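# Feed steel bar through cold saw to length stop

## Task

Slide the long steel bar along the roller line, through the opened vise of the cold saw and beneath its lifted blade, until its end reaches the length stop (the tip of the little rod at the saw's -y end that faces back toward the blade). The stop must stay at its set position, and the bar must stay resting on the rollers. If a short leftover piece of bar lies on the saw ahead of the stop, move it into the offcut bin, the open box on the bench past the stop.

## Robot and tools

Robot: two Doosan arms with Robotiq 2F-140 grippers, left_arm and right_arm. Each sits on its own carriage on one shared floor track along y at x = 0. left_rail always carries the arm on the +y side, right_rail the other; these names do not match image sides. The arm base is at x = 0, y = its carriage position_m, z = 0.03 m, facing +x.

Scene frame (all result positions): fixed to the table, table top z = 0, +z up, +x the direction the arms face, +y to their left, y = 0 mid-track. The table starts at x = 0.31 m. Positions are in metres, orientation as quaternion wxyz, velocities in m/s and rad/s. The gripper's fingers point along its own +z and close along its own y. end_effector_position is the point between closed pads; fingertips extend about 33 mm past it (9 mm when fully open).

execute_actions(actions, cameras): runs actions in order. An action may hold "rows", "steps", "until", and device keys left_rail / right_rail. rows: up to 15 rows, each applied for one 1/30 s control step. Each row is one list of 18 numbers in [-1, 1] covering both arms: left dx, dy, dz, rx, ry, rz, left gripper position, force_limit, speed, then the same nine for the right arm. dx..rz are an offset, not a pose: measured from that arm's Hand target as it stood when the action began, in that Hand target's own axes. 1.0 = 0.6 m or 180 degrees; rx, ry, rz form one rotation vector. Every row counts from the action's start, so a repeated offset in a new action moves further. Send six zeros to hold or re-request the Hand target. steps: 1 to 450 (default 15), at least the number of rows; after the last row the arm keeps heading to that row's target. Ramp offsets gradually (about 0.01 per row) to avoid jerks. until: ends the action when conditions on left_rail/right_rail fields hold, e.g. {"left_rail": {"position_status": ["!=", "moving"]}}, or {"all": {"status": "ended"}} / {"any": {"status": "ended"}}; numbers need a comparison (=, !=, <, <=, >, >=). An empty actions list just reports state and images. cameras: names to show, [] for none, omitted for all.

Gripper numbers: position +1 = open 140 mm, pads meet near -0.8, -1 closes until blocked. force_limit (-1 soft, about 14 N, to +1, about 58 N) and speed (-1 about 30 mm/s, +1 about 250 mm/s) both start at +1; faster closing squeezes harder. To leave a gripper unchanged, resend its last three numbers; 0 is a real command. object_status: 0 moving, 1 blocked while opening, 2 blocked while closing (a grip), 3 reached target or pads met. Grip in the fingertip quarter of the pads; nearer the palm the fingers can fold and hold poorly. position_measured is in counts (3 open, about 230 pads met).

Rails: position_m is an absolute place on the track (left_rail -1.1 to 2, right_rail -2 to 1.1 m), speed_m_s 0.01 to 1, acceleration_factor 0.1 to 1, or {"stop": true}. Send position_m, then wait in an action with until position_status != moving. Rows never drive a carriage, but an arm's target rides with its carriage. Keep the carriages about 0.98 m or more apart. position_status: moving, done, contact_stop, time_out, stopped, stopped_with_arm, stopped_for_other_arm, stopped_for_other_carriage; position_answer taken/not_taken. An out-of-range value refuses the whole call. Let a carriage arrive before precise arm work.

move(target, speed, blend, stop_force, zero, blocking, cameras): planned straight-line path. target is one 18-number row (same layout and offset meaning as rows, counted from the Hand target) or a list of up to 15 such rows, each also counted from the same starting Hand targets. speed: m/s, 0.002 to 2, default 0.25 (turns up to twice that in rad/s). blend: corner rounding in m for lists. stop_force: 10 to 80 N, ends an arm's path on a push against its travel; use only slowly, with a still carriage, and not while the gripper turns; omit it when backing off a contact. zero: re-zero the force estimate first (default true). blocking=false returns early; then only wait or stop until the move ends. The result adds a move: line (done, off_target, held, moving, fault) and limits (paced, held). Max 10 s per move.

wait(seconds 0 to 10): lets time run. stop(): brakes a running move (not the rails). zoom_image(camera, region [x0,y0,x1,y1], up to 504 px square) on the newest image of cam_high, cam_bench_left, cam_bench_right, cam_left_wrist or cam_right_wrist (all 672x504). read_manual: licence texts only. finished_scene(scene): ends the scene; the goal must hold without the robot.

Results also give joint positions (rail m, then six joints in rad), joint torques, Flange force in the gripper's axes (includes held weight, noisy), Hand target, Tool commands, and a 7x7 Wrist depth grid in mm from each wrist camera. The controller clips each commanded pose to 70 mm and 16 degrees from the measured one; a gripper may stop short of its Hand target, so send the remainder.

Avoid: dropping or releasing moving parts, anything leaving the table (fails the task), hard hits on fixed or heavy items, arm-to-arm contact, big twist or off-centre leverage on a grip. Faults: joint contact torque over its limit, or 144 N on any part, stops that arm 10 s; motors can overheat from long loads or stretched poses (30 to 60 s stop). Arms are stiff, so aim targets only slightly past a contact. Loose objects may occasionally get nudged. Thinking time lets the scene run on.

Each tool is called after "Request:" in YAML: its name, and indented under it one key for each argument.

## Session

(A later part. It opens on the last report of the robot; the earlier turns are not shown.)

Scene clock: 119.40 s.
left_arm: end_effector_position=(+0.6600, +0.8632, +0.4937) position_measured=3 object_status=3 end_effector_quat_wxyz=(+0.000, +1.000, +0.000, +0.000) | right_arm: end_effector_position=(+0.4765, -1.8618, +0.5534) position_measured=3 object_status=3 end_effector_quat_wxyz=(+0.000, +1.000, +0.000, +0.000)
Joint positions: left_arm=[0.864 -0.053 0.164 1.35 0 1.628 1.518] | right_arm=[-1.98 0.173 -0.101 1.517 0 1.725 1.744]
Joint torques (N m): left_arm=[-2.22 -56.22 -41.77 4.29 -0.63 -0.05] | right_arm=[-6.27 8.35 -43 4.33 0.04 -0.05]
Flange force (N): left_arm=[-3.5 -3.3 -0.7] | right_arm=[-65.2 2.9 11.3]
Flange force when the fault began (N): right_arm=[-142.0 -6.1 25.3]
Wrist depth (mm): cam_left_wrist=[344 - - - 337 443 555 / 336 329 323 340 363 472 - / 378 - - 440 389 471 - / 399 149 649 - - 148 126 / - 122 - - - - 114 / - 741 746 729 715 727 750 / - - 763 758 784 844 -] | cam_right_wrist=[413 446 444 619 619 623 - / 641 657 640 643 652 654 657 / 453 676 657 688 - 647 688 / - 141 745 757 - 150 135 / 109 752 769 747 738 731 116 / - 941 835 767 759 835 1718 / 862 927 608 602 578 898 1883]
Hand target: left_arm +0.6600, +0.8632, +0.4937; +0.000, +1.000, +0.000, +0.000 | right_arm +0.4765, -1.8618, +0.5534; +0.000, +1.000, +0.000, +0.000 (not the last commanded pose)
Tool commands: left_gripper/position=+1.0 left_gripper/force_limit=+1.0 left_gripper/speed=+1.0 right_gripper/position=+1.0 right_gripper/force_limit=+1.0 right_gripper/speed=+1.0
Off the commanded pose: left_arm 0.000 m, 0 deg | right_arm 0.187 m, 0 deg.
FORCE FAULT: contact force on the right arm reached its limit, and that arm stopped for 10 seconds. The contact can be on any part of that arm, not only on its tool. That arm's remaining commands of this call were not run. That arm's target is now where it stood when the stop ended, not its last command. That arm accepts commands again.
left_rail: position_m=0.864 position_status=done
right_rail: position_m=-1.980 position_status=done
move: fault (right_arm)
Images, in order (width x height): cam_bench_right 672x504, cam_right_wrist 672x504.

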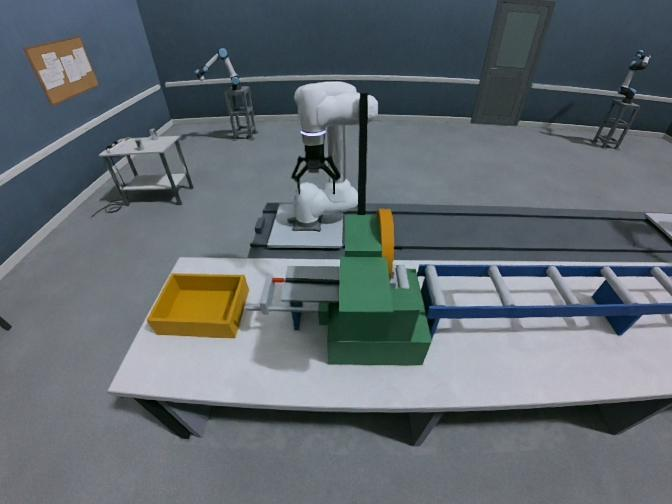

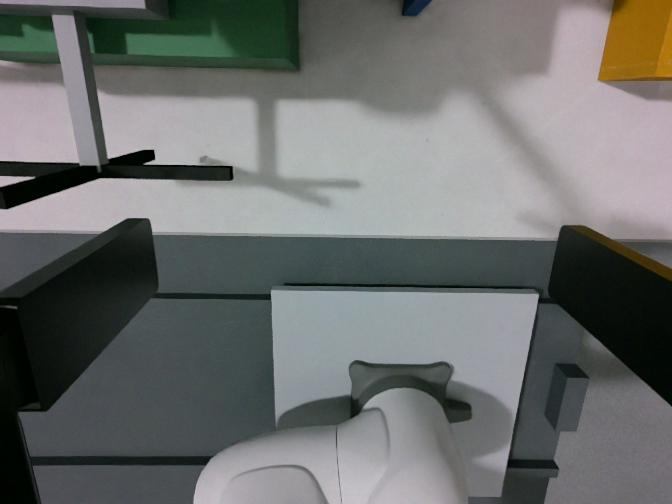

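Request:
move:
  target: [0,0,0,0,0,0,1,1,1,-0.46,-0.15,-0.14,0,0,0,1,1,1]
  cameras: []

Request:
move:
  target: [0,0,0,0,0,0,1,1,1,0,0,0,0,0.3,0,1,1,1]
  cameras: ["cam_right_wrist"]

Request:
move:
  target: [0,0,0,0,0,0,1,1,1,0,0.33,0,0,0,0,1,1,1]
  cameras: ["cam_right_wrist"]

Scene clock: 154.73 s.
left_arm: end_effector_position=(+0.6600, +0.8632, +0.4937) position_measured=3 object_status=3 end_effector_quat_wxyz=(+0.000, +1.000, +0.000, +0.000) | right_arm: end_effector_position=(+0.2004, -1.7719, +0.6372) position_measured=3 object_status=3 end_effector_quat_wxyz=(+0.000, +1.000, +0.000, +0.001)
Joint positions: left_arm=[0.864 -0.053 0.164 1.35 0 1.628 1.518] | right_arm=[-1.98 0.685 -0.381 1.564 -0.001 1.958 2.256]
Joint torques (N m): left_arm=[-2.09 -56.5 -42.02 4.38 -0.58 -0.03] | right_arm=[1.29 1.02 -41.15 4.07 0.13 -0.08]
Flange force (N): left_arm=[-3.5 -3.3 0.0] | right_arm=[0.3 5.6 4.5]
Wrist depth (mm): cam_left_wrist=[342 565 - 545 340 439 - / 333 334 337 - 359 471 - / 377 375 431 - 390 474 - / 402 138 - - - 147 126 / - 121 - - - - 114 / - - 690 753 741 - - / - - 765 758 768 863 -] | cam_right_wrist=[688 729 694 696 707 696 - / 752 - 759 696 713 702 752 / - 784 795 757 733 745 772 / - 142 840 790 628 551 134 / 109 850 - 636 577 531 116 / 1824 1810 1810 584 568 1839 1853 / 1913 1994 1961 1961 498 1929 1839]
Hand target: left_arm +0.6600, +0.8632, +0.4937; +0.000, +1.000, +0.000, +0.000 | right_arm +0.2004, -1.7718, +0.6371; +0.000, +1.000, +0.000, +0.000
Off the commanded pose: left_arm 0.000 m, 0 deg | right_arm 0.000 m, 0 deg.
left_rail: position_m=0.864 position_status=done
right_rail: position_m=-1.980 position_status=done
move: done
No camera images: "cameras" was empty.

Scene clock: 157.13 s.
left_arm: end_effector_position=(+0.6600, +0.8632, +0.4937) position_measured=3 object_status=3 end_effector_quat_wxyz=(+0.000, +1.000, +0.000, +0.000) | right_arm: end_effector_position=(+0.2004, -1.7719, +0.6372) position_measured=3 object_status=3 end_effector_quat_wxyz=(+0.000, +0.891, +0.000, +0.454)
Joint positions: left_arm=[0.864 -0.053 0.164 1.35 0 1.628 1.518] | right_arm=[-1.98 1.732 -0.559 1.906 -0.973 1.83 3.05]
Joint torques (N m): left_arm=[-1.84 -57.03 -41.88 4.39 -0.63 -0.08] | right_arm=[2.18 15.78 -43.69 0.46 -0.11 0.02]
Flange force (N): left_arm=[-2.5 -3.5 -0.5] | right_arm=[3.8 2.3 11.7]
Wrist depth (mm): cam_left_wrist=[344 550 565 - - 436 - / 352 338 328 - 359 473 - / 379 - - - 390 474 - / 401 149 680 - - 148 132 / - 121 - - - - 114 / - - 734 736 738 - - / - 808 763 760 773 - -] | cam_right_wrist=[2285 2705 551 2674 2644 2769 2736 / 859 829 722 798 809 1154 1219 / 724 733 705 729 738 977 1055 / - 141 720 782 919 895 135 / 109 132 806 798 803 806 116 / 745 720 740 777 754 757 733 / - 715 698 645 650 661 705]
Hand target: left_arm +0.6600, +0.8632, +0.4937; +0.000, +1.000, +0.000, +0.000 | right_arm +0.2004, -1.7718, +0.6371; +0.000, +0.891, +0.000, +0.454
Off the commanded pose: left_arm 0.000 m, 0 deg | right_arm 0.000 m, 0 deg.
left_rail: position_m=0.864 position_status=done
right_rail: position_m=-1.980 position_status=done
move: done
Images, in order (width x height): cam_right_wrist 672x504.

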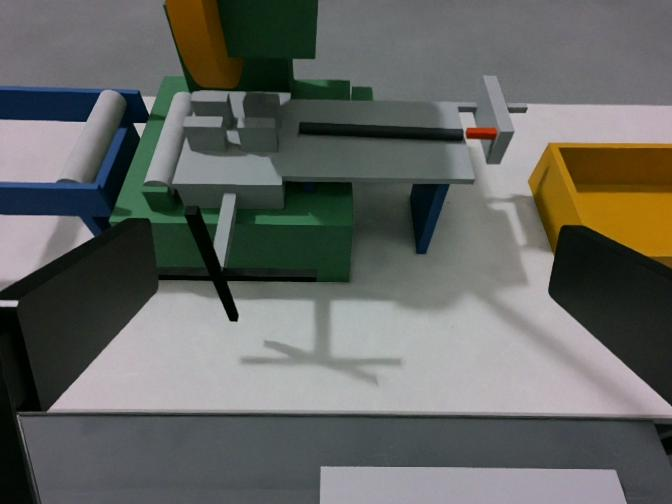

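Scene clock: 159.03 s.
left_arm: end_effector_position=(+0.6600, +0.8632, +0.4937) position_measured=3 object_status=3 end_effector_quat_wxyz=(+0.000, +1.000, +0.000, +0.000) | right_arm: end_effector_position=(+0.2005, -1.9698, +0.6372) position_measured=3 object_status=3 end_effector_quat_wxyz=(+0.000, +0.891, +0.000, +0.454)
Joint positions: left_arm=[0.864 -0.053 0.164 1.35 0 1.628 1.518] | right_arm=[-1.98 2.472 -0.816 1.972 -1.059 2.528 3.308]
Joint torques (N m): left_arm=[-1.7 -56.85 -41.61 4.38 -0.65 0.06] | right_arm=[2.91 39.39 -40.24 0.84 0.67 -0.13]
Flange force (N): left_arm=[-2.2 -2.4 -1.0] | right_arm=[0.0 0.0 0.0]
Wrist depth (mm): cam_left_wrist=[344 - - - 342 471 - / 331 339 324 - 363 473 - / 367 - - 611 387 473 638 / 399 139 - 388 - 148 132 / - 122 640 - - - 114 / - 705 746 741 731 - - / - - 773 750 763 - -] | cam_right_wrist=[535 554 2769 2615 2769 2769 2736 / 795 738 779 2401 2531 2377 2477 / 709 705 733 709 1006 - 972 / 111 141 772 859 941 - 119 / 109 787 809 817 - 826 116 / - 740 742 742 779 752 752 / - 688 641 634 650 690 1330]
Hand target: left_arm +0.6600, +0.8632, +0.4937; +0.000, +1.000, +0.000, +0.000 | right_arm +0.2005, -1.9698, +0.6371; +0.000, +0.891, +0.000, +0.454
Off the commanded pose: left_arm 0.000 m, 0 deg | right_arm 0.000 m, 0 deg.
left_rail: position_m=0.864 position_status=done
right_rail: position_m=-1.980 position_status=done
move: done
Images, in order (width x height): cam_right_wrist 672x504.

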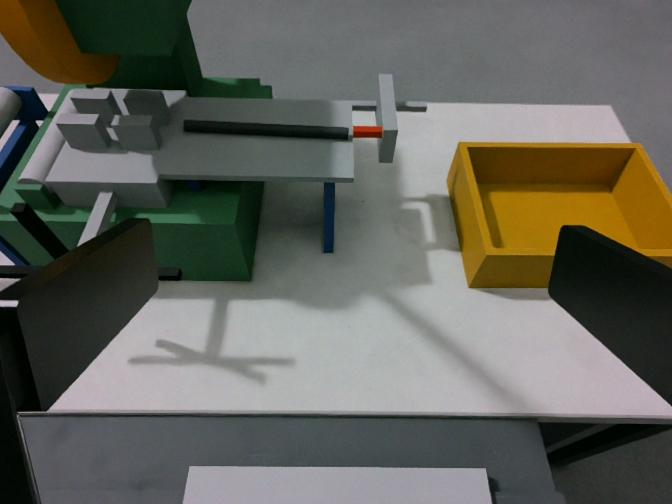

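Request:
move:
  target: [0,0,0,0,0,0,1,1,1,0,0,0,0,0.17,0,1,1,1]
  cameras: ["cam_right_wrist"]

Scene clock: 164.30 s.
left_arm: end_effector_position=(+0.6600, +0.8632, +0.4937) position_measured=3 object_status=3 end_effector_quat_wxyz=(+0.000, +1.000, +0.000, +0.000) | right_arm: end_effector_position=(+0.2005, -1.9694, +0.6374) position_measured=3 object_status=3 end_effector_quat_wxyz=(+0.003, +0.863, -0.002, +0.504)
Joint positions: left_arm=[0.864 -0.053 0.164 1.35 0 1.628 1.518] | right_arm=[-1.98 2.601 -0.798 2.031 -1.119 2.629 3.365]
Joint torques (N m): left_arm=[-1.7 -56.81 -42.05 4.34 -0.57 0.07] | right_arm=[0.15 37.94 -40.91 0.83 0.78 -0.05]
Flange force (N): left_arm=[-3.2 -2.9 -0.2] | right_arm=[0.0 0.0 0.0]
Wrist depth (mm): cam_left_wrist=[345 - - - 339 438 - / 332 332 341 348 357 472 - / 380 - - - - 469 - / 401 139 - - - 147 126 / - 120 - - - - 114 / - - 692 736 753 - - / - 814 763 748 773 - -] | cam_right_wrist=[522 567 3180 3411 3017 3138 3180 / 749 638 2477 2769 2769 2905 2674 / 747 742 764 774 - 989 2377 / 690 141 953 945 934 151 130 / 109 803 835 - 872 - 116 / 742 759 757 769 764 - - / - 688 696 - 720 - 953]
Hand target: left_arm +0.6600, +0.8632, +0.4937; +0.000, +1.000, +0.000, +0.000 | right_arm +0.2005, -1.9694, +0.6374; +0.003, +0.863, -0.002, +0.504 (not the last commanded pose)
Off the commanded pose: left_arm 0.000 m, 0 deg | right_arm 0.000 m, 24 deg.
left_rail: position_m=0.864 position_status=done
right_rail: position_m=-1.980 position_status=done
move: held (right_arm; a check stopped the path); limits=held
pose unreachable (right arm): on one or more control steps of this call, first in action 0 (counted from 0), this arm could not follow its commanded pose, so it was not sent that pose on those steps. It may still have moved: this result reports where it is.
cause: moving toward the commanded pose would bring two parts of the arm too close to each other (its gripper and another part of the arm, with joints 6 (wrist pitch) and 7 (wrist roll) between them, 15 mm apart when it was first held).
Images, in order (width x height): cam_right_wrist 672x504.

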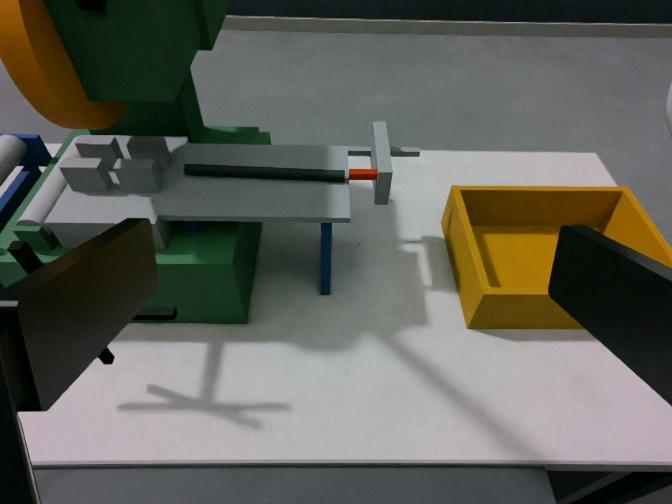

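Request:
move:
  target: [0,0,0,0,0,0,1,1,1,0,0,0,0,-0.3365,0,1,1,1]
  cameras: []

Request:
execute_actions:
  actions:
    - {"right_rail":{"position_m":-2.0},"steps":60,"until":{"right_rail":{"position_status":["!=","moving"]}}}
  cameras: []

Scene clock: 181.00 s.
left_arm: end_effector_position=(+0.6600, +0.8632, +0.4937) position_measured=3 object_status=3 end_effector_quat_wxyz=(+0.000, +1.000, +0.000, +0.000) | right_arm: end_effector_position=(+0.2005, -1.9696, +0.6374) position_measured=3 object_status=3 end_effector_quat_wxyz=(+0.002, +1.000, -0.004, +0.000)
Joint positions: left_arm=[0.864 -0.053 0.164 1.35 0 1.628 1.518] | right_arm=[-1.98 3.372 -1.004 1.625 0.006 2.52 4.955]
Joint torques (N m): left_arm=[-2.49 -57.08 -41.82 4.34 -0.53 -0.01] | right_arm=[2.23 66.96 -25.77 2.65 0.22 -0.67]
Flange force (N): left_arm=[-2.1 -3.8 -0.4] | right_arm=[0.0 0.0 0.0]
Wrist depth (mm): cam_left_wrist=[344 - - 552 336 444 562 / 354 328 332 - 363 471 - / 383 - - - 387 471 616 / 399 138 - - - 149 132 / - 120 - 738 - - 114 / - - 715 713 741 - - / - - 758 750 781 - -] | cam_right_wrist=[678 688 696 684 382 331 694 / 717 - 740 715 420 392 1453 / 790 - 733 724 554 486 1480 / - 141 784 564 535 490 1579 / 109 826 820 524 594 1693 116 / 1839 1824 1929 1824 1783 1839 1810 / 1898 1961 1839 2011 1961 1945 1978]
Hand target: left_arm +0.6600, +0.8632, +0.4937; +0.000, +1.000, +0.000, +0.000 | right_arm +0.2005, -1.9695, +0.6374; +0.002, +1.000, -0.004, +0.000
Off the commanded pose: left_arm 0.000 m, 0 deg | right_arm 0.000 m, 0 deg.
left_rail: position_m=0.864 position_status=done
right_rail: position_m=-1.980 position_status=done
shoulder posture changed (right arm): the wrist came as close to joint 2's axis as it can, and the arm is now in the other of its two shoulder postures.
move: done; limits=paced
No camera images: "cameras" was empty.

Scene clock: 181.47 s.
left_arm: end_effector_position=(+0.6600, +0.8632, +0.4937) position_measured=3 object_status=3 end_effector_quat_wxyz=(+0.000, +1.000, +0.000, +0.000) | right_arm: end_effector_position=(+0.2005, -1.9894, +0.6373) position_measured=3 object_status=3 end_effector_quat_wxyz=(+0.002, +1.000, -0.004, +0.000)
Joint positions: left_arm=[0.864 -0.053 0.164 1.35 0 1.628 1.518] | right_arm=[-2 3.372 -1.004 1.625 0.006 2.52 4.955]
Joint torques (N m): left_arm=[-2.42 -56.66 -41.92 4.37 -0.79 0.01] | right_arm=[2.73 66.66 -26.04 2.6 0.1 -0.16]
Flange force (N): left_arm=[-2.8 -3.1 -0.7] | right_arm=[0.0 0.0 0.0]
Wrist depth (mm): cam_left_wrist=[343 - - 541 341 471 - / 338 338 337 - 359 474 - / 386 - - - 392 471 - / 403 149 413 - - 147 126 / - 684 720 - - - 114 / - 741 750 765 729 - - / - - 765 748 771 - -] | cam_right_wrist=[690 694 674 688 684 331 - / 724 745 709 698 709 390 1462 / - 779 747 733 559 487 1538 / - 132 772 568 541 493 1569 / 110 840 832 532 817 1623 116 / 1853 1853 1853 1810 1810 1756 1783 / 1824 1929 1929 1913 1978 1945 1945]
Hand target: left_arm +0.6600, +0.8632, +0.4937; +0.000, +1.000, +0.000, +0.000 | right_arm +0.2005, -1.9894, +0.6374; +0.002, +1.000, -0.004, +0.000
Tool commands: left_gripper/position=+1.0 left_gripper/force_limit=+1.0 left_gripper/speed=+1.0 right_gripper/position=+1.0 right_gripper/force_limit=+1.0 right_gripper/speed=+1.0
Off the commanded pose: left_arm 0.000 m, 0 deg | right_arm 0.000 m, 0 deg.
left_rail: position_m=0.864 position_status=done
right_rail: position_m=-2.000 position_status=done
No camera images: "cameras" was empty.

Request:
move:
  target: [0,0,0,0,0,0,1,1,1,0,0,0,0,0.3365,0,1,1,1]
  cameras: []
  speed: 0.5

Request:
move:
  target: [0,0,0,0,0,0,1,1,1,0,-0.33,0,0,0,0,1,1,1]
  cameras: []

Request:
move:
  target: [0,0,0,0,0,0,1,1,1,0,0,0,0,-0.3365,0,1,1,1]
  cameras: ["cam_bench_right"]

Scene clock: 192.13 s.
left_arm: end_effector_position=(+0.6600, +0.8632, +0.4937) position_measured=3 object_status=3 end_effector_quat_wxyz=(+0.000, +1.000, +0.000, +0.000) | right_arm: end_effector_position=(+0.2008, -1.9905, +0.6380) position_measured=3 object_status=3 end_effector_quat_wxyz=(-0.076, +0.936, +0.023, +0.344)
Joint positions: left_arm=[0.864 -0.053 0.164 1.35 0 1.628 1.518] | right_arm=[-2 3.556 -0.821 1.861 0.341 2.795 5.357]
Joint torques (N m): left_arm=[-2.61 -56.57 -41.86 4.36 -0.58 0.05] | right_arm=[3.45 45 -35.7 3.88 1.57 -0.14]
Flange force (N): left_arm=[-3.1 -4.1 -0.5] | right_arm=[0.0 0.0 0.0]
Wrist depth (mm): cam_left_wrist=[344 - 546 - 341 442 - / 354 334 335 - 359 474 - / 369 598 - - 376 474 - / 399 139 - - - 400 126 / - 121 - - - - 114 / - - 724 709 743 - - / - - 760 758 776 832 -] | cam_right_wrist=[772 173 696 674 270 278 847 / 772 713 717 762 294 289 - / 968 692 809 888 317 312 - / 927 141 840 837 345 321 772 / 109 130 787 - 375 352 116 / 800 779 749 707 686 381 429 / 747 738 672 667 481 398 405]
Hand target: left_arm +0.6600, +0.8632, +0.4937; +0.000, +1.000, +0.000, +0.000 | right_arm +0.2008, -1.9906, +0.6380; -0.076, +0.936, +0.023, +0.344 (not the last commanded pose)
Off the commanded pose: left_arm 0.000 m, 0 deg | right_arm 0.001 m, 22 deg.
left_rail: position_m=0.864 position_status=done
right_rail: position_m=-2.000 position_status=done
led back after a hold (right arm): the arm was led back toward your command in small steps, so it may still be short of it.
shoulder posture changed (right arm): the wrist came as close to joint 2's axis as it can, and the arm is now in the other of its two shoulder postures.
move: held (right_arm; a check stopped the path); limits=held
pose unreachable (right arm): on one or more control steps of this call, first in action 0 (counted from 0), this arm could not follow its commanded pose, so it was not sent that pose on those steps. It may still have moved: this result reports where it is.
cause: moving toward the commanded pose would bring two parts of the arm too close to each other (joints 6 (wrist pitch) and 7 (wrist roll) lie between them).
No camera images: "cameras" was empty.

Scene clock: 192.90 s.
left_arm: end_effector_position=(+0.6600, +0.8632, +0.4937) position_measured=3 object_status=3 end_effector_quat_wxyz=(+0.000, +1.000, +0.000, +0.000) | right_arm: end_effector_position=(+0.1998, -1.9600, +0.6431) position_measured=3 object_status=3 end_effector_quat_wxyz=(-0.115, +0.937, +0.038, +0.329)
Joint positions: left_arm=[0.864 -0.053 0.164 1.35 0 1.628 1.518] | right_arm=[-2 3.62 -0.827 1.847 0.213 2.824 5.287]
Joint torques (N m): left_arm=[-2.03 -56.15 -41.62 4.33 -0.62 -0.08] | right_arm=[2.91 44.43 -35.11 3.82 1.89 -0.06]
Flange force (N): left_arm=[-3.3 -3.3 -1.1] | right_arm=[0.0 0.0 0.0]
Wrist depth (mm): cam_left_wrist=[344 - - 552 340 440 - / 334 329 337 - 358 474 - / 372 - - - 392 469 660 / 398 138 - 653 664 148 127 / - 122 - - - - 114 / - 734 748 741 727 - 755 / - - 765 753 765 - -] | cam_right_wrist=[- 80 70 682 277 273 800 / 806 787 731 729 304 287 - / - 938 795 878 325 306 772 / 972 141 847 881 754 321 738 / 109 782 844 832 782 359 116 / 823 798 784 707 694 388 380 / - - 745 682 638 419 388]
Hand target: left_arm +0.6600, +0.8632, +0.4937; +0.000, +1.000, +0.000, +0.000 | right_arm +0.1998, -1.9600, +0.6431; -0.115, +0.937, +0.038, +0.329 (not the last commanded pose)
Off the commanded pose: left_arm 0.000 m, 0 deg | right_arm 0.167 m, 5 deg.
left_rail: position_m=0.864 position_status=done
right_rail: position_m=-2.000 position_status=done
led back after a hold (right arm): the arm was led back toward your command in small steps, so it may still be short of it.
move: held (right_arm; a check stopped the path); limits=held
pose unreachable (right arm): on one or more control steps of this call, first in action 0 (counted from 0), this arm could not follow its commanded pose, so it was not sent that pose on those steps. It may still have moved: this result reports where it is.
cause: moving toward the commanded pose would bring two parts of the arm too close to each other (joints 6 (wrist pitch) and 7 (wrist roll) lie between them).
No camera images: "cameras" was empty.

Scene clock: 195.47 s.
left_arm: end_effector_position=(+0.6600, +0.8632, +0.4937) position_measured=3 object_status=3 end_effector_quat_wxyz=(+0.000, +1.000, +0.000, +0.000) | right_arm: end_effector_position=(+0.1998, -1.9600, +0.6431) position_measured=3 object_status=3 end_effector_quat_wxyz=(-0.080, +0.975, +0.091, -0.188)
Joint positions: left_arm=[0.864 -0.053 0.164 1.35 0 1.628 1.518] | right_arm=[-2 3.246 -1.139 1.579 -0.219 2.309 4.451]
Joint torques (N m): left_arm=[-1.82 -57.27 -42.11 4.31 -0.61 -0.01] | right_arm=[1.83 78.77 -20.64 1.71 -1.04 -0.03]
Flange force (N): left_arm=[-2.3 -2.5 0.3] | right_arm=[2.3 6.8 3.5]
Wrist depth (mm): cam_left_wrist=[342 543 - - 335 441 570 / 334 330 343 591 362 472 - / 375 397 621 602 384 469 - / 399 138 - - 664 148 132 / - 120 - - - - 114 / - - 700 734 738 776 765 / - - 765 750 748 817 -] | cam_right_wrist=[878 782 - 667 645 623 368 / 909 847 - 729 571 522 419 / 2011 1945 930 803 513 517 487 / 2179 141 2139 2029 2011 556 534 / 110 2615 2477 2330 2120 2101 116 / 3621 3224 2979 2835 2531 2451 2451 / - 3796 4129 3362 2942 2835 2705]
Hand target: left_arm +0.6600, +0.8632, +0.4937; +0.000, +1.000, +0.000, +0.000 | right_arm +0.1998, -1.9600, +0.6431; -0.080, +0.975, +0.091, -0.188
Off the commanded pose: left_arm 0.000 m, 0 deg | right_arm 0.000 m, 0 deg.
left_rail: position_m=0.864 position_status=done
right_rail: position_m=-2.000 position_status=done
shoulder posture changed (right arm): the wrist came as close to joint 2's axis as it can, and the arm is now in the other of its two shoulder postures.
move: done
Images, in order (width x height): cam_bench_right 672x504.

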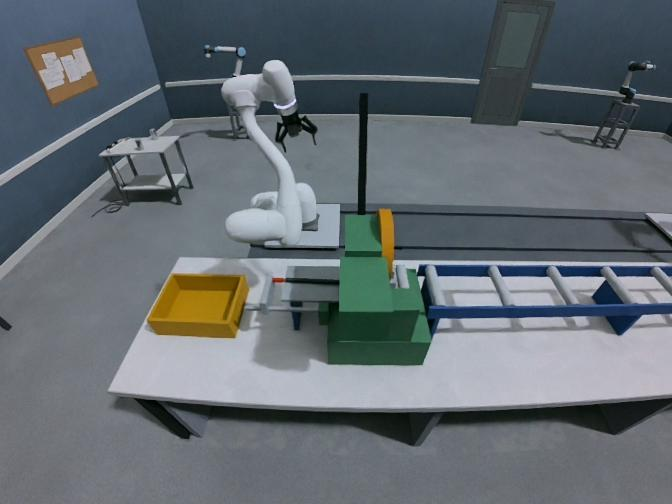

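Request:
move:
  target: [0,0,0,0,0,0,1,1,1,0,0,0,-0.051,0.121,0.059,1,1,1]
  cameras: []

Request:
move:
  target: [0,0,0,0,0,0,1,1,1,-0.85,0.0,0,0,0,0,1,1,1]
  cameras: ["cam_bench_right"]

Scene clock: 232.23 s.
left_arm: end_effector_position=(+0.6600, +0.8632, +0.4937) position_measured=3 object_status=3 end_effector_quat_wxyz=(+0.000, +1.000, +0.000, +0.000) | right_arm: end_effector_position=(+0.1998, -1.9600, +0.6431) position_measured=3 object_status=3 end_effector_quat_wxyz=(+0.000, +1.000, -0.001, +0.000)
Joint positions: left_arm=[0.864 -0.053 0.164 1.35 0 1.628 1.518] | right_arm=[-2 3.508 -0.999 1.611 -0.001 2.531 5.079]
Joint torques (N m): left_arm=[-1.6 -57.25 -41.84 4.27 -0.69 0.04] | right_arm=[1.31 67.09 -25.51 2.75 0.2 0.04]
Flange force (N): left_arm=[-1.8 -2.1 -0.7] | right_arm=[0.0 0.0 0.0]
Wrist depth (mm): cam_left_wrist=[343 - 558 554 336 442 614 / 337 333 336 - 366 470 577 / 367 - - - 393 470 - / 403 138 - - - 148 126 / - 119 - - 678 - 114 / - 755 755 731 746 720 771 / - 823 743 755 771 803 -] | cam_right_wrist=[684 700 684 696 359 346 - / - 742 720 733 709 414 1444 / 784 - 729 735 570 487 1509 / - 141 782 583 559 501 1538 / 109 132 835 539 826 1730 116 / 1839 1913 1756 1730 1868 1883 1796 / 1945 1898 1961 2011 1945 1945 1913]
Hand target: left_arm +0.6600, +0.8632, +0.4937; +0.000, +1.000, +0.000, +0.000 | right_arm +0.1998, -1.9600, +0.6431; +0.000, +1.000, -0.001, +0.000
Off the commanded pose: left_arm 0.000 m, 0 deg | right_arm 0.000 m, 0 deg.
left_rail: position_m=0.864 position_status=done
right_rail: position_m=-2.000 position_status=done
move: done
No camera images: "cameras" was empty.

Scene clock: 235.63 s.
left_arm: end_effector_position=(+0.6600, +0.8632, +0.4937) position_measured=3 object_status=3 end_effector_quat_wxyz=(+0.000, +1.000, +0.000, +0.000) | right_arm: end_effector_position=(-0.3102, -1.9589, +0.6431) position_measured=3 object_status=3 end_effector_quat_wxyz=(+0.000, +1.000, -0.001, +0.000)
Joint positions: left_arm=[0.864 -0.053 0.164 1.35 0 1.628 1.518] | right_arm=[-2 2.901 -0.341 1.529 -0.001 1.954 4.473]
Joint torques (N m): left_arm=[-2.24 -57.2 -41.78 4.32 -0.61 0.08] | right_arm=[0.76 -4.25 -40.94 4.25 0.25 -0.11]
Flange force (N): left_arm=[-1.9 -3.2 -0.7] | right_arm=[1.5 -1.8 3.4]
Wrist depth (mm): cam_left_wrist=[344 528 - 556 339 444 - / 335 337 327 588 362 472 - / 375 405 456 624 401 473 432 / 398 139 - - 385 147 126 / - 149 - - - 705 114 / - - 715 724 736 - - / - - 768 748 763 - -] | cam_right_wrist=[740 - 676 661 670 700 1393 / 733 - 1499 - 749 1426 1480 / 1489 1518 1480 1538 1518 1509 1509 / 1590 141 1579 1612 1634 1590 1590 / 110 1669 1693 1693 1769 1743 116 / 1824 1961 1824 1796 1810 1868 1913 / 1898 1929 1994 2011 1913 1961 1961]
Hand target: left_arm +0.6600, +0.8632, +0.4937; +0.000, +1.000, +0.000, +0.000 | right_arm -0.3102, -1.9589, +0.6431; +0.000, +1.000, -0.001, +0.000
Off the commanded pose: left_arm 0.000 m, 0 deg | right_arm 0.000 m, 0 deg.
left_rail: position_m=0.864 position_status=done
right_rail: position_m=-2.000 position_status=done
shoulder posture changed (right arm): the wrist came as close to joint 2's axis as it can, and the arm is now in the other of its two shoulder postures.
move: done; limits=paced
Images, in order (width x height): cam_bench_right 672x504.

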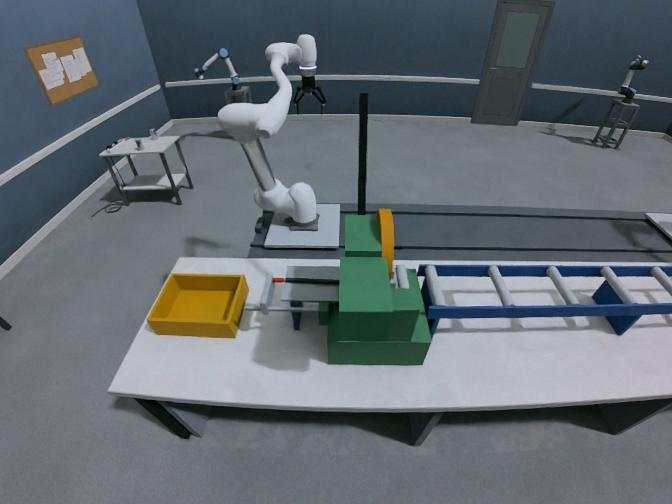

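Request:
move:
  target:
    - [0,0,0,0,0,0,1,1,1,0.35,-0.40,0,0,0,0,1,1,1]
    - [0,0,0,0,0,0,1,1,1,0.55,-0.45,0,0,0,0,1,1,1]
    - [0,0,0,0,0,0,1,1,1,0.85,-0.3,0,0,0,0,1,1,1]
    - [0,0,0,0,0,0,1,1,1,0.96,0.2,0,0,0,0,1,1,1]
  blend: [0.08,0.05,0.08,0]
  cameras: ["cam_bench_right","cam_right_wrist"]

Scene clock: 244.27 s.
left_arm: end_effector_position=(+0.6600, +0.8632, +0.4937) position_measured=3 object_status=3 end_effector_quat_wxyz=(+0.000, +1.000, +0.000, +0.000) | right_arm: end_effector_position=(+0.2655, -2.0801, +0.6430) position_measured=3 object_status=3 end_effector_quat_wxyz=(+0.000, +1.000, -0.001, +0.000)
Joint positions: left_arm=[0.864 -0.053 0.164 1.35 0 1.628 1.518] | right_arm=[-2 -0.419 -0.395 1.56 0.001 1.977 1.154]
Joint torques (N m): left_arm=[-1.3 -56.66 -41.83 4.42 -0.69 -0.02] | right_arm=[1.27 1.44 -40.73 4.04 0.1 0.34]
Flange force (N): left_arm=[-2.9 -1.9 -0.7] | right_arm=[-3.6 4.8 3.3]
Wrist depth (mm): cam_left_wrist=[344 - - - 339 442 556 / 357 325 330 - 358 473 - / 383 - - - 377 473 - / 401 139 - - 636 147 132 / - 118 - - - - 114 / - - - 750 722 - - / - - 760 755 776 - -] | cam_right_wrist=[692 705 700 698 - 709 676 / 742 738 - 729 - 1435 1462 / 772 754 762 754 762 1548 1489 / - 141 608 762 820 1590 1623 / 109 516 554 806 881 1730 116 / 431 1743 961 1756 1853 1810 1810 / 411 1961 1978 2011 1945 1929 1945]
Hand target: left_arm +0.6600, +0.8632, +0.4937; +0.000, +1.000, +0.000, +0.000 | right_arm +0.2655, -2.0802, +0.6430; +0.000, +1.000, -0.001, +0.000
Off the commanded pose: left_arm 0.000 m, 0 deg | right_arm 0.000 m, 0 deg.
left_rail: position_m=0.864 position_status=done
right_rail: position_m=-2.000 position_status=done
move: done; blend cut to 0.0618 m at target 1
Images, in order (width x height): cam_bench_right 672x504, cam_right_wrist 672x504.

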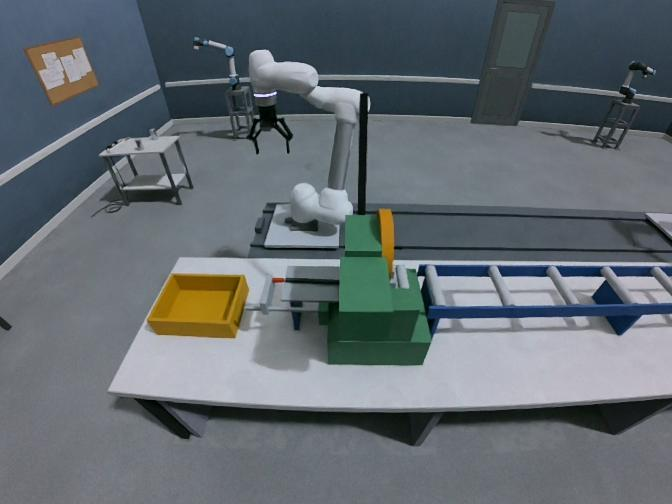

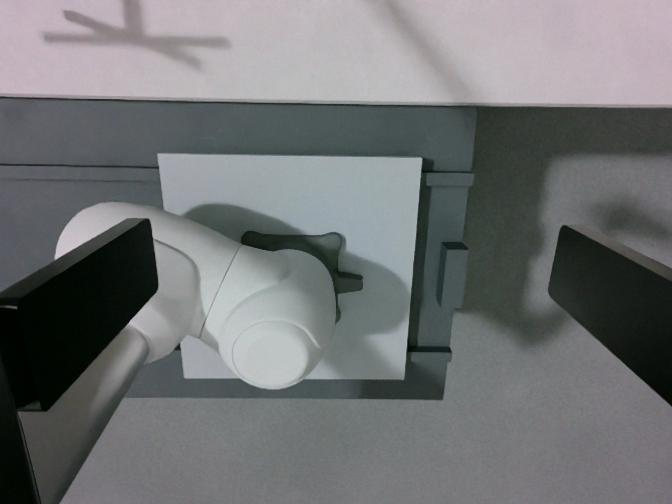

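Request:
move:
  target: [0,0,0,0,0,0,1,1,1,0.1,0.4,-0.25,0.48,0,0,1,1,1]
  cameras: ["cam_bench_right","cam_right_wrist"]

Scene clock: 250.90 s.
left_arm: end_effector_position=(+0.6600, +0.8632, +0.4937) position_measured=3 object_status=3 end_effector_quat_wxyz=(+0.000, +1.000, +0.000, +0.000) | right_arm: end_effector_position=(+0.3249, -2.3204, +0.7928) position_measured=3 object_status=3 end_effector_quat_wxyz=(+0.685, -0.729, +0.001, -0.001)
Joint positions: left_arm=[0.864 -0.053 0.164 1.35 0 1.628 1.518] | right_arm=[-2 -1.157 0.277 1.232 1.558 2.726 1.584]
Joint torques (N m): left_arm=[-1.8 -56.92 -41.67 4.32 -0.57 -0.01] | right_arm=[2.52 -69.31 -41.29 1.51 0.13 0.22]
Flange force (N): left_arm=[-2.1 -2.4 -0.7] | right_arm=[-4.3 4.8 1.7]
Wrist depth (mm): cam_left_wrist=[343 - 552 - 338 436 - / 332 336 592 - 358 474 - / 371 619 - - 385 506 447 / 399 149 387 - - 148 126 / - 128 - - - - 114 / - - 731 741 753 768 - / - - 765 755 768 826 -] | cam_right_wrist=[- - - - 1913 1142 835 / - - - - - - 1126 / 5230 - - 339 367 - 1085 / 4903 142 - 331 353 404 451 / 110 - - 327 378 2870 116 / 5740 - - 309 4058 3056 2179 / 6360 - - 227 4526 3017 2353]
Hand target: left_arm +0.6600, +0.8632, +0.4937; +0.000, +1.000, +0.000, +0.000 | right_arm +0.3250, -2.3204, +0.7928; +0.685, -0.729, +0.001, -0.001
Off the commanded pose: left_arm 0.000 m, 0 deg | right_arm 0.000 m, 0 deg.
left_rail: position_m=0.864 position_status=done
right_rail: position_m=-2.000 position_status=done
move: done
Images, in order (width x height): cam_bench_right 672x504, cam_right_wrist 672x504.

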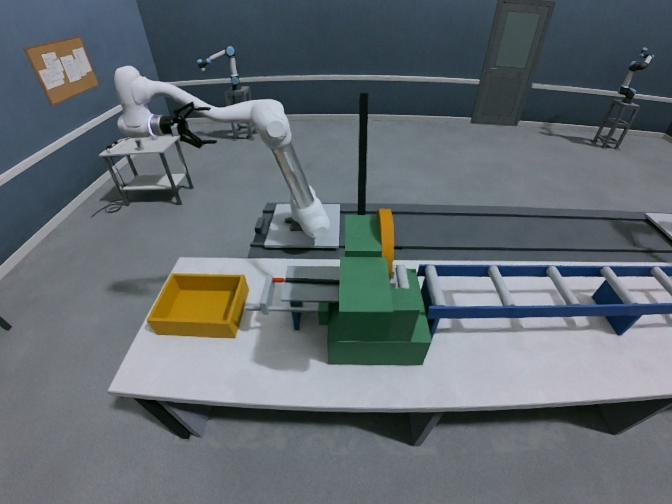

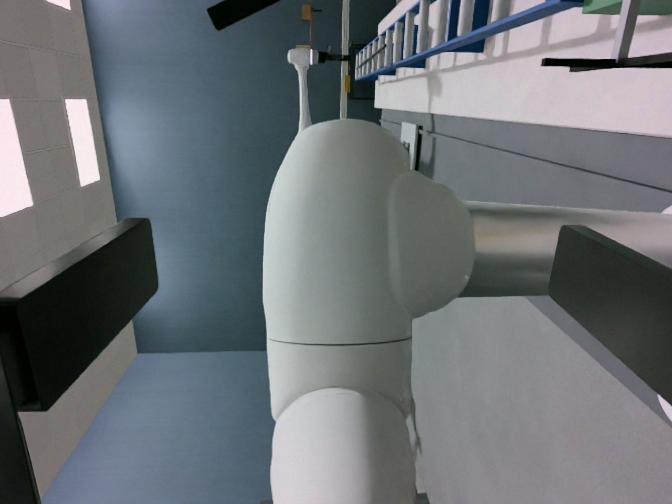

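Request:
move:
  target: [0,0,0,0,0,0,1,1,1,0,0.3,0.3,-0.2856,0,0,1,1,1]
  cameras: []

Request:
move:
  target: [0,0,0,0,0,0,1,1,1,0,0,0,0,0,-0.4999,1,1,1]
  cameras: ["cam_bench_right","cam_right_wrist"]

Scene clock: 268.83 s.
left_arm: end_effector_position=(+0.6600, +0.8632, +0.4937) position_measured=3 object_status=3 end_effector_quat_wxyz=(+0.000, +1.000, +0.000, +0.000) | right_arm: end_effector_position=(+0.3254, -2.1520, +0.6020) position_measured=3 object_status=3 end_effector_quat_wxyz=(-0.301, +0.954, -0.001, +0.000)
Joint positions: left_arm=[0.864 -0.053 0.164 1.35 0 1.628 1.518] | right_arm=[-2 -0.886 -0.133 1.566 0.453 2.156 0.854]
Joint torques (N m): left_arm=[-2.33 -57.4 -41.65 4.3 -0.65 0.01] | right_arm=[4.05 -26.5 -42.59 4.8 1.03 -0.02]
Flange force (N): left_arm=[-1.2 -3.3 -1.2] | right_arm=[-8.4 4.8 0.8]
Wrist depth (mm): cam_left_wrist=[344 - - 546 337 441 546 / 334 338 343 342 364 469 - / - - - - 391 471 - / 399 138 - - 668 148 126 / - 120 - 700 - - 114 / - - 736 738 738 784 - / - - 773 755 771 - -] | cam_right_wrist=[1165 752 891 817 698 611 562 / 1300 - 1023 792 722 636 577 / 1961 1137 1010 608 754 678 618 / 111 137 577 558 724 669 135 / 109 409 474 583 594 702 116 / 358 406 2531 2199 554 722 - / 4440 3677 2644 2199 1853 790 764]
Hand target: left_arm +0.6600, +0.8632, +0.4937; +0.000, +1.000, +0.000, +0.000 | right_arm +0.3254, -2.1519, +0.6020; -0.301, +0.954, -0.001, +0.000
Off the commanded pose: left_arm 0.000 m, 0 deg | right_arm 0.000 m, 0 deg.
left_rail: position_m=0.864 position_status=done
right_rail: position_m=-2.000 position_status=done
move: done
No camera images: "cameras" was empty.

Scene clock: 272.47 s.
left_arm: end_effector_position=(+0.6600, +0.8632, +0.4937) position_measured=3 object_status=3 end_effector_quat_wxyz=(+0.000, +1.000, +0.000, +0.000) | right_arm: end_effector_position=(+0.3254, -2.1519, +0.6020) position_measured=3 object_status=3 end_effector_quat_wxyz=(-0.213, +0.675, +0.673, +0.213)
Joint positions: left_arm=[0.864 -0.053 0.164 1.35 0 1.628 1.518] | right_arm=[-2 -0.885 -0.133 1.566 0.453 2.156 -0.716]
Joint torques (N m): left_arm=[-2.14 -56.61 -41.88 4.34 -0.64 -0.14] | right_arm=[2.09 -25.78 -42.56 4.76 1.2 0.3]
Flange force (N): left_arm=[-3.0 -3.5 -0.4] | right_arm=[-2.3 -6.4 3.0]
Wrist depth (mm): cam_left_wrist=[342 - 541 563 343 470 - / 335 337 322 - 363 506 563 / 380 - - - 386 473 - / 399 133 - - 653 148 126 / - 120 - - - - 114 / - - 720 746 724 - 748 / - 826 760 755 778 - -] | cam_right_wrist=[1634 397 471 945 868 654 602 / 806 478 499 837 853 641 567 / 468 516 577 792 803 812 539 / 457 140 722 787 779 767 512 / 109 686 705 772 742 - 116 / - 674 686 696 702 696 - / 1307 1307 1322 690 678 670 667]
Hand target: left_arm +0.6600, +0.8632, +0.4937; +0.000, +1.000, +0.000, +0.000 | right_arm +0.3254, -2.1519, +0.6020; -0.213, +0.675, +0.673, +0.213
Off the commanded pose: left_arm 0.000 m, 0 deg | right_arm 0.000 m, 0 deg.
left_rail: position_m=0.864 position_status=done
right_rail: position_m=-2.000 position_status=done
move: done
Images, in order (width x height): cam_bench_right 672x504, cam_right_wrist 672x504.

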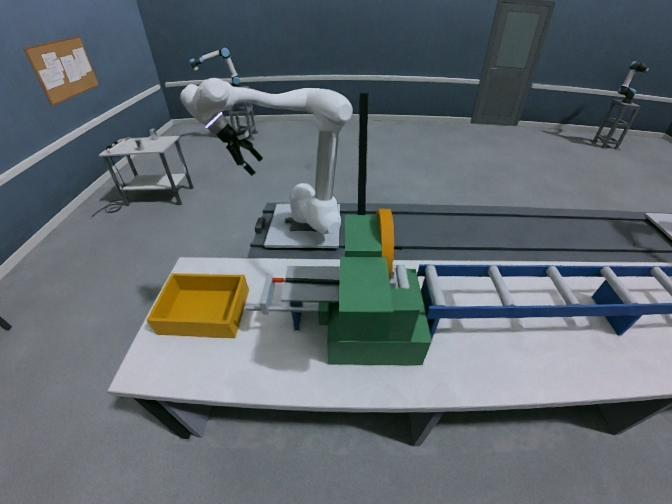

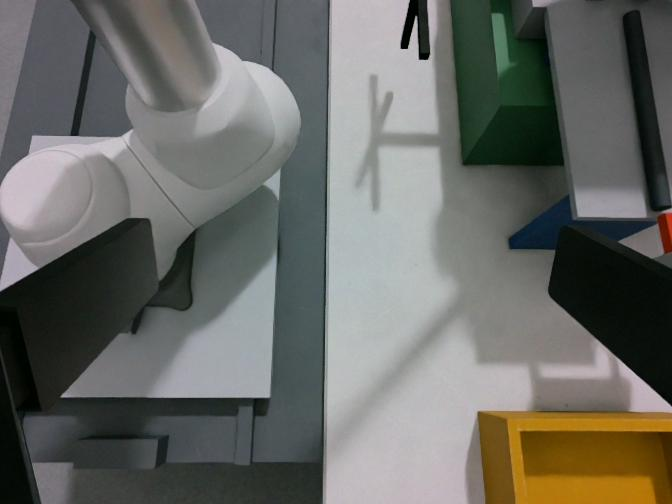

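Request:
move:
  target: [0,0,0,0,0,0,1,1,1,0.139,0.65,0.301,0,0,0,1,1,1]
  cameras: ["cam_bench_right","cam_right_wrist"]

Scene clock: 277.50 s.
left_arm: end_effector_position=(+0.6600, +0.8632, +0.4937) position_measured=3 object_status=3 end_effector_quat_wxyz=(+0.000, +1.000, +0.000, +0.000) | right_arm: end_effector_position=(+0.7157, -1.9809, +0.5020) position_measured=3 object_status=3 end_effector_quat_wxyz=(-0.213, +0.675, +0.673, +0.213)
Joint positions: left_arm=[0.864 -0.053 0.164 1.35 0 1.628 1.518] | right_arm=[-2 -0.283 0.288 1.288 0.593 1.726 -0.234]
Joint torques (N m): left_arm=[-1.72 -56.68 -41.79 4.37 -0.68 0.02] | right_arm=[1.16 -73.52 -43.38 5.09 0.48 -0.12]
Flange force (N): left_arm=[-2.7 -2.4 -0.7] | right_arm=[-1.8 -0.9 0.6]
Wrist depth (mm): cam_left_wrist=[344 - - - 340 442 - / 332 327 347 - 363 512 589 / 369 602 - - 389 476 - / 398 149 395 - - 147 126 / - 121 753 - - - 114 / - - 736 755 - - - / - - 763 755 792 832 -] | cam_right_wrist=[792 520 483 465 478 462 1681 / 731 709 507 446 461 506 1559 / - 694 431 420 433 507 1499 / - 140 410 402 410 661 135 / 109 626 395 383 393 638 116 / 594 605 611 597 611 611 603 / 580 575 581 580 573 575 583]
Hand target: left_arm +0.6600, +0.8632, +0.4937; +0.000, +1.000, +0.000, +0.000 | right_arm +0.7158, -1.9809, +0.5020; -0.213, +0.675, +0.673, +0.213
Off the commanded pose: left_arm 0.000 m, 0 deg | right_arm 0.000 m, 0 deg.
left_rail: position_m=0.864 position_status=done
right_rail: position_m=-2.000 position_status=done
move: done
Images, in order (width x height): cam_bench_right 672x504, cam_right_wrist 672x504.

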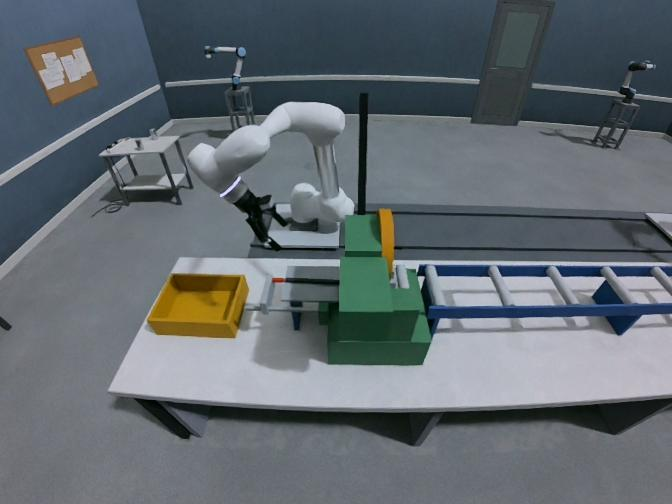

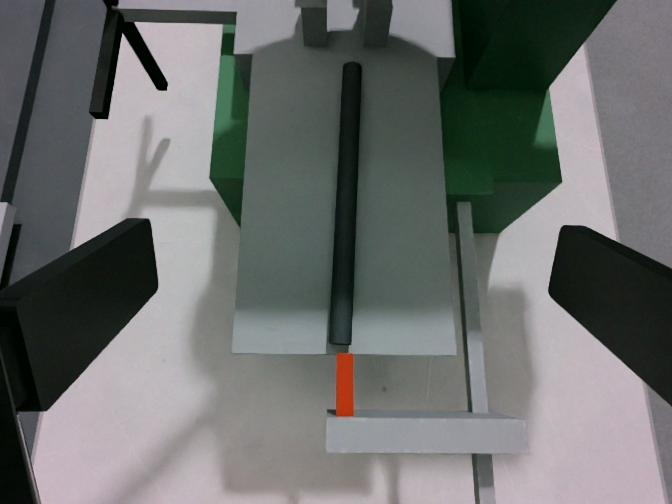

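Request:
move:
  target: [0,0,0,0,0,0,1,1,1,-0.071,-0.002,0.215,0,-0.0556,0,-0.1,0,0]
  cameras: ["cam_bench_right","cam_right_wrist"]

Scene clock: 293.43 s.
left_arm: end_effector_position=(+0.6600, +0.8632, +0.4937) position_measured=3 object_status=3 end_effector_quat_wxyz=(+0.000, +1.000, +0.000, +0.000) | right_arm: end_effector_position=(+0.7147, -1.9417, +0.3720) position_measured=141 object_status=3 end_effector_quat_wxyz=(-0.153, +0.691, +0.689, +0.153)
Joint positions: left_arm=[0.864 -0.053 0.164 1.35 0 1.628 1.518] | right_arm=[-2 -0.163 0.277 1.484 0.434 1.466 -0.225]
Joint torques (N m): left_arm=[-2.67 -57.32 -41.67 4.32 -0.54 0.02] | right_arm=[1.03 -70.24 -44.28 4.79 0.58 -0.09]
Flange force (N): left_arm=[-1.6 -4.6 -0.9] | right_arm=[-1.6 -5.9 2.4]
Wrist depth (mm): cam_left_wrist=[344 - - - 339 439 555 / 336 338 327 - 355 472 - / 375 631 616 - 383 470 441 / 402 149 658 - - 149 126 / - 120 - 765 - - 114 / - - 682 738 736 - - / - - 771 750 776 - -] | cam_right_wrist=[- 539 279 279 282 346 348 / - 524 275 273 278 284 344 / 522 522 270 270 271 297 528 / 514 512 139 266 160 292 520 / - 90 115 261 261 95 92 / - 76 494 260 498 - - / - - 490 246 246 - -]
Hand target: left_arm +0.6600, +0.8632, +0.4937; +0.000, +1.000, +0.000, +0.000 | right_arm +0.7147, -1.9417, +0.3719; -0.153, +0.691, +0.689, +0.153
Off the commanded pose: left_arm 0.000 m, 0 deg | right_arm 0.000 m, 0 deg.
left_rail: position_m=0.864 position_status=done
right_rail: position_m=-2.000 position_status=done
move: done
Images, in order (width x height): cam_bench_right 672x504, cam_right_wrist 672x504.

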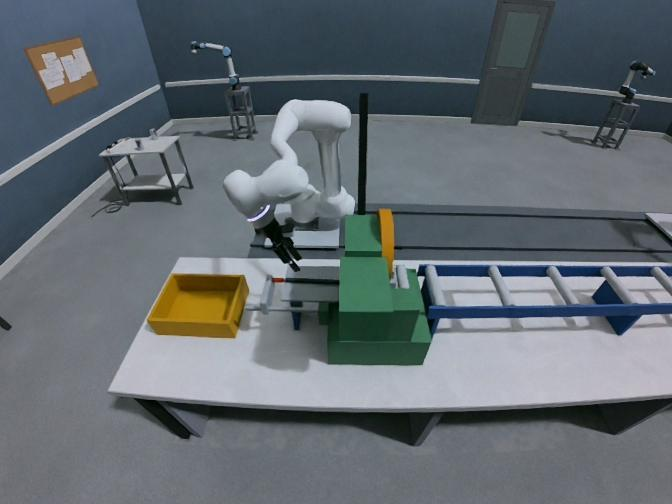

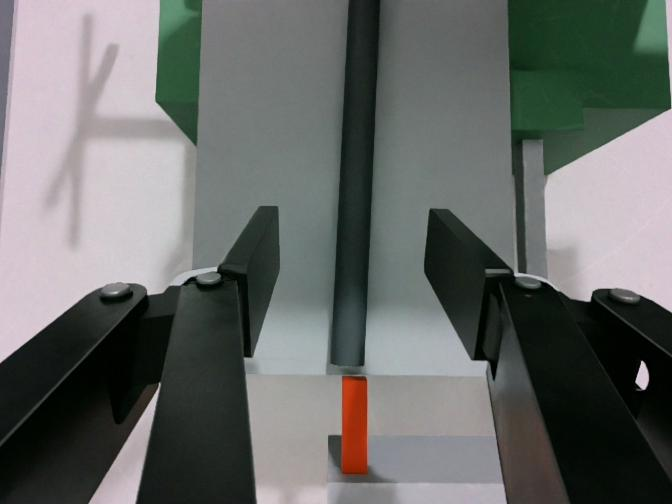

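Request:
move:
  target:
    - [0,0,0,0,0,0,1,1,1,-0.03175,-0.07,0.068,0,0,0,-1,0,0]
  cameras: ["cam_right_wrist"]

Request:
move:
  target: [0,0,0,0,0,0,1,1,1,-0.0423,0,0.0906,0,0,0,-1,0,0]
  speed: 0.02
  stop_force: 12
  cameras: ["cam_right_wrist"]

Scene clock: 300.80 s.
left_arm: end_effector_position=(+0.6600, +0.8632, +0.4937) position_measured=3 object_status=3 end_effector_quat_wxyz=(+0.000, +1.000, +0.000, +0.000) | right_arm: end_effector_position=(+0.6727, -1.9416, +0.3269) position_measured=233 object_status=3 end_effector_quat_wxyz=(-0.153, +0.691, +0.689, +0.153)
Joint positions: left_arm=[0.864 -0.053 0.164 1.35 0 1.628 1.518] | right_arm=[-2 -0.173 0.228 1.629 0.438 1.382 -0.275]
Joint torques (N m): left_arm=[-1.3 -56.91 -41.5 4.36 -0.53 0.07] | right_arm=[2.78 -65.04 -42.94 4.96 0.5 -0.2]
Flange force (N): left_arm=[-1.9 -1.7 -1.1] | right_arm=[-3.5 -4.0 0.1]
Wrist depth (mm): cam_left_wrist=[345 - - - 344 471 - / 356 327 323 623 357 473 - / 378 - - 597 383 478 - / 401 139 - 631 674 147 132 / - 119 707 - 692 - 114 / - 760 758 746 702 - - / - - 765 765 765 - -] | cam_right_wrist=[485 490 292 233 233 235 239 / 478 484 300 230 228 230 233 / 472 476 226 225 225 226 228 / 463 502 221 118 206 222 225 / 467 459 82 81 82 220 221 / - 67 - - 65 76 69 / - 62 - - - - 64]
Hand target: left_arm +0.6600, +0.8632, +0.4937; +0.000, +1.000, +0.000, +0.000 | right_arm +0.6727, -1.9416, +0.3269; -0.153, +0.691, +0.689, +0.153
Off the commanded pose: left_arm 0.000 m, 0 deg | right_arm 0.000 m, 0 deg.
left_rail: position_m=0.864 position_status=done
right_rail: position_m=-2.000 position_status=done
move: done
Images, in order (width x height): cam_right_wrist 672x504.

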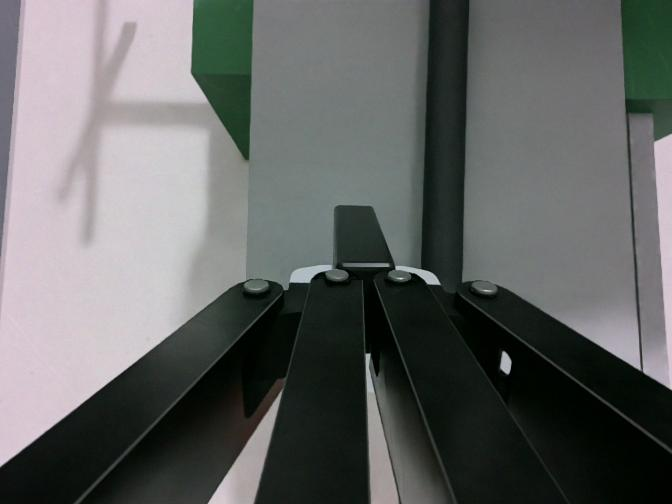

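Scene clock: 303.67 s.
left_arm: end_effector_position=(+0.6600, +0.8632, +0.4937) position_measured=3 object_status=3 end_effector_quat_wxyz=(+0.000, +1.000, +0.000, +0.000) | right_arm: end_effector_position=(+0.6727, -1.9416, +0.2821) position_measured=233 object_status=3 end_effector_quat_wxyz=(-0.153, +0.691, +0.689, +0.154)
Joint positions: left_arm=[0.864 -0.053 0.164 1.35 0 1.628 1.518] | right_arm=[-2 -0.173 0.252 1.684 0.446 1.311 -0.31]
Joint torques (N m): left_arm=[-2.32 -56.77 -41.75 4.4 -0.6 0.01] | right_arm=[7.17 -41.84 -26.91 3.61 -3.14 -0.2]
Flange force (N): left_arm=[-2.6 -3.9 -0.7] | right_arm=[5.3 -11.7 -37.1]
Wrist depth (mm): cam_left_wrist=[342 - - 541 337 441 566 / 336 330 592 - 360 471 - / 379 - 467 - 390 471 - / 400 139 655 - 653 147 132 / - 121 - - - - 114 / - - 763 753 738 823 763 / 847 - 760 750 771 - 808] | cam_right_wrist=[442 439 186 185 186 187 188 / 435 439 183 183 183 184 185 / 426 431 180 179 180 182 181 / 422 423 177 119 177 178 180 / 413 417 82 81 82 176 176 / - 67 - - 65 76 69 / - 62 - - - - 64]
Hand target: left_arm +0.6600, +0.8632, +0.4937; +0.000, +1.000, +0.000, +0.000 | right_arm +0.6727, -1.9416, +0.2820; -0.153, +0.691, +0.689, +0.153 (not the last commanded pose)
Off the commanded pose: left_arm 0.000 m, 0 deg | right_arm 0.015 m, 0 deg.
left_rail: position_m=0.864 position_status=done
right_rail: position_m=-2.000 position_status=done
move: contact (right_arm)
Images, in order (width x height): cam_right_wrist 672x504.

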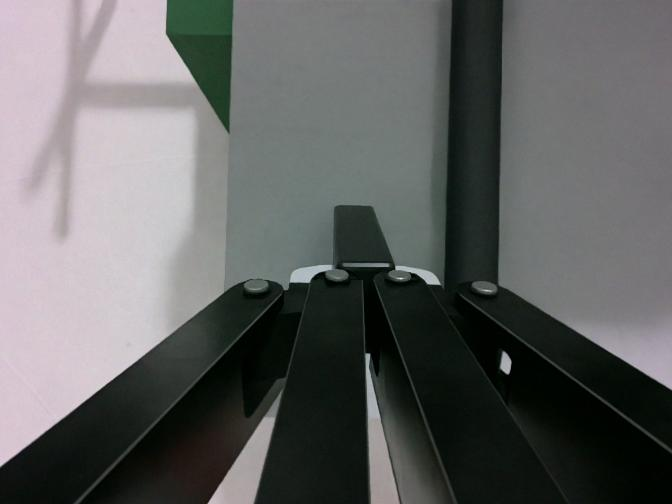

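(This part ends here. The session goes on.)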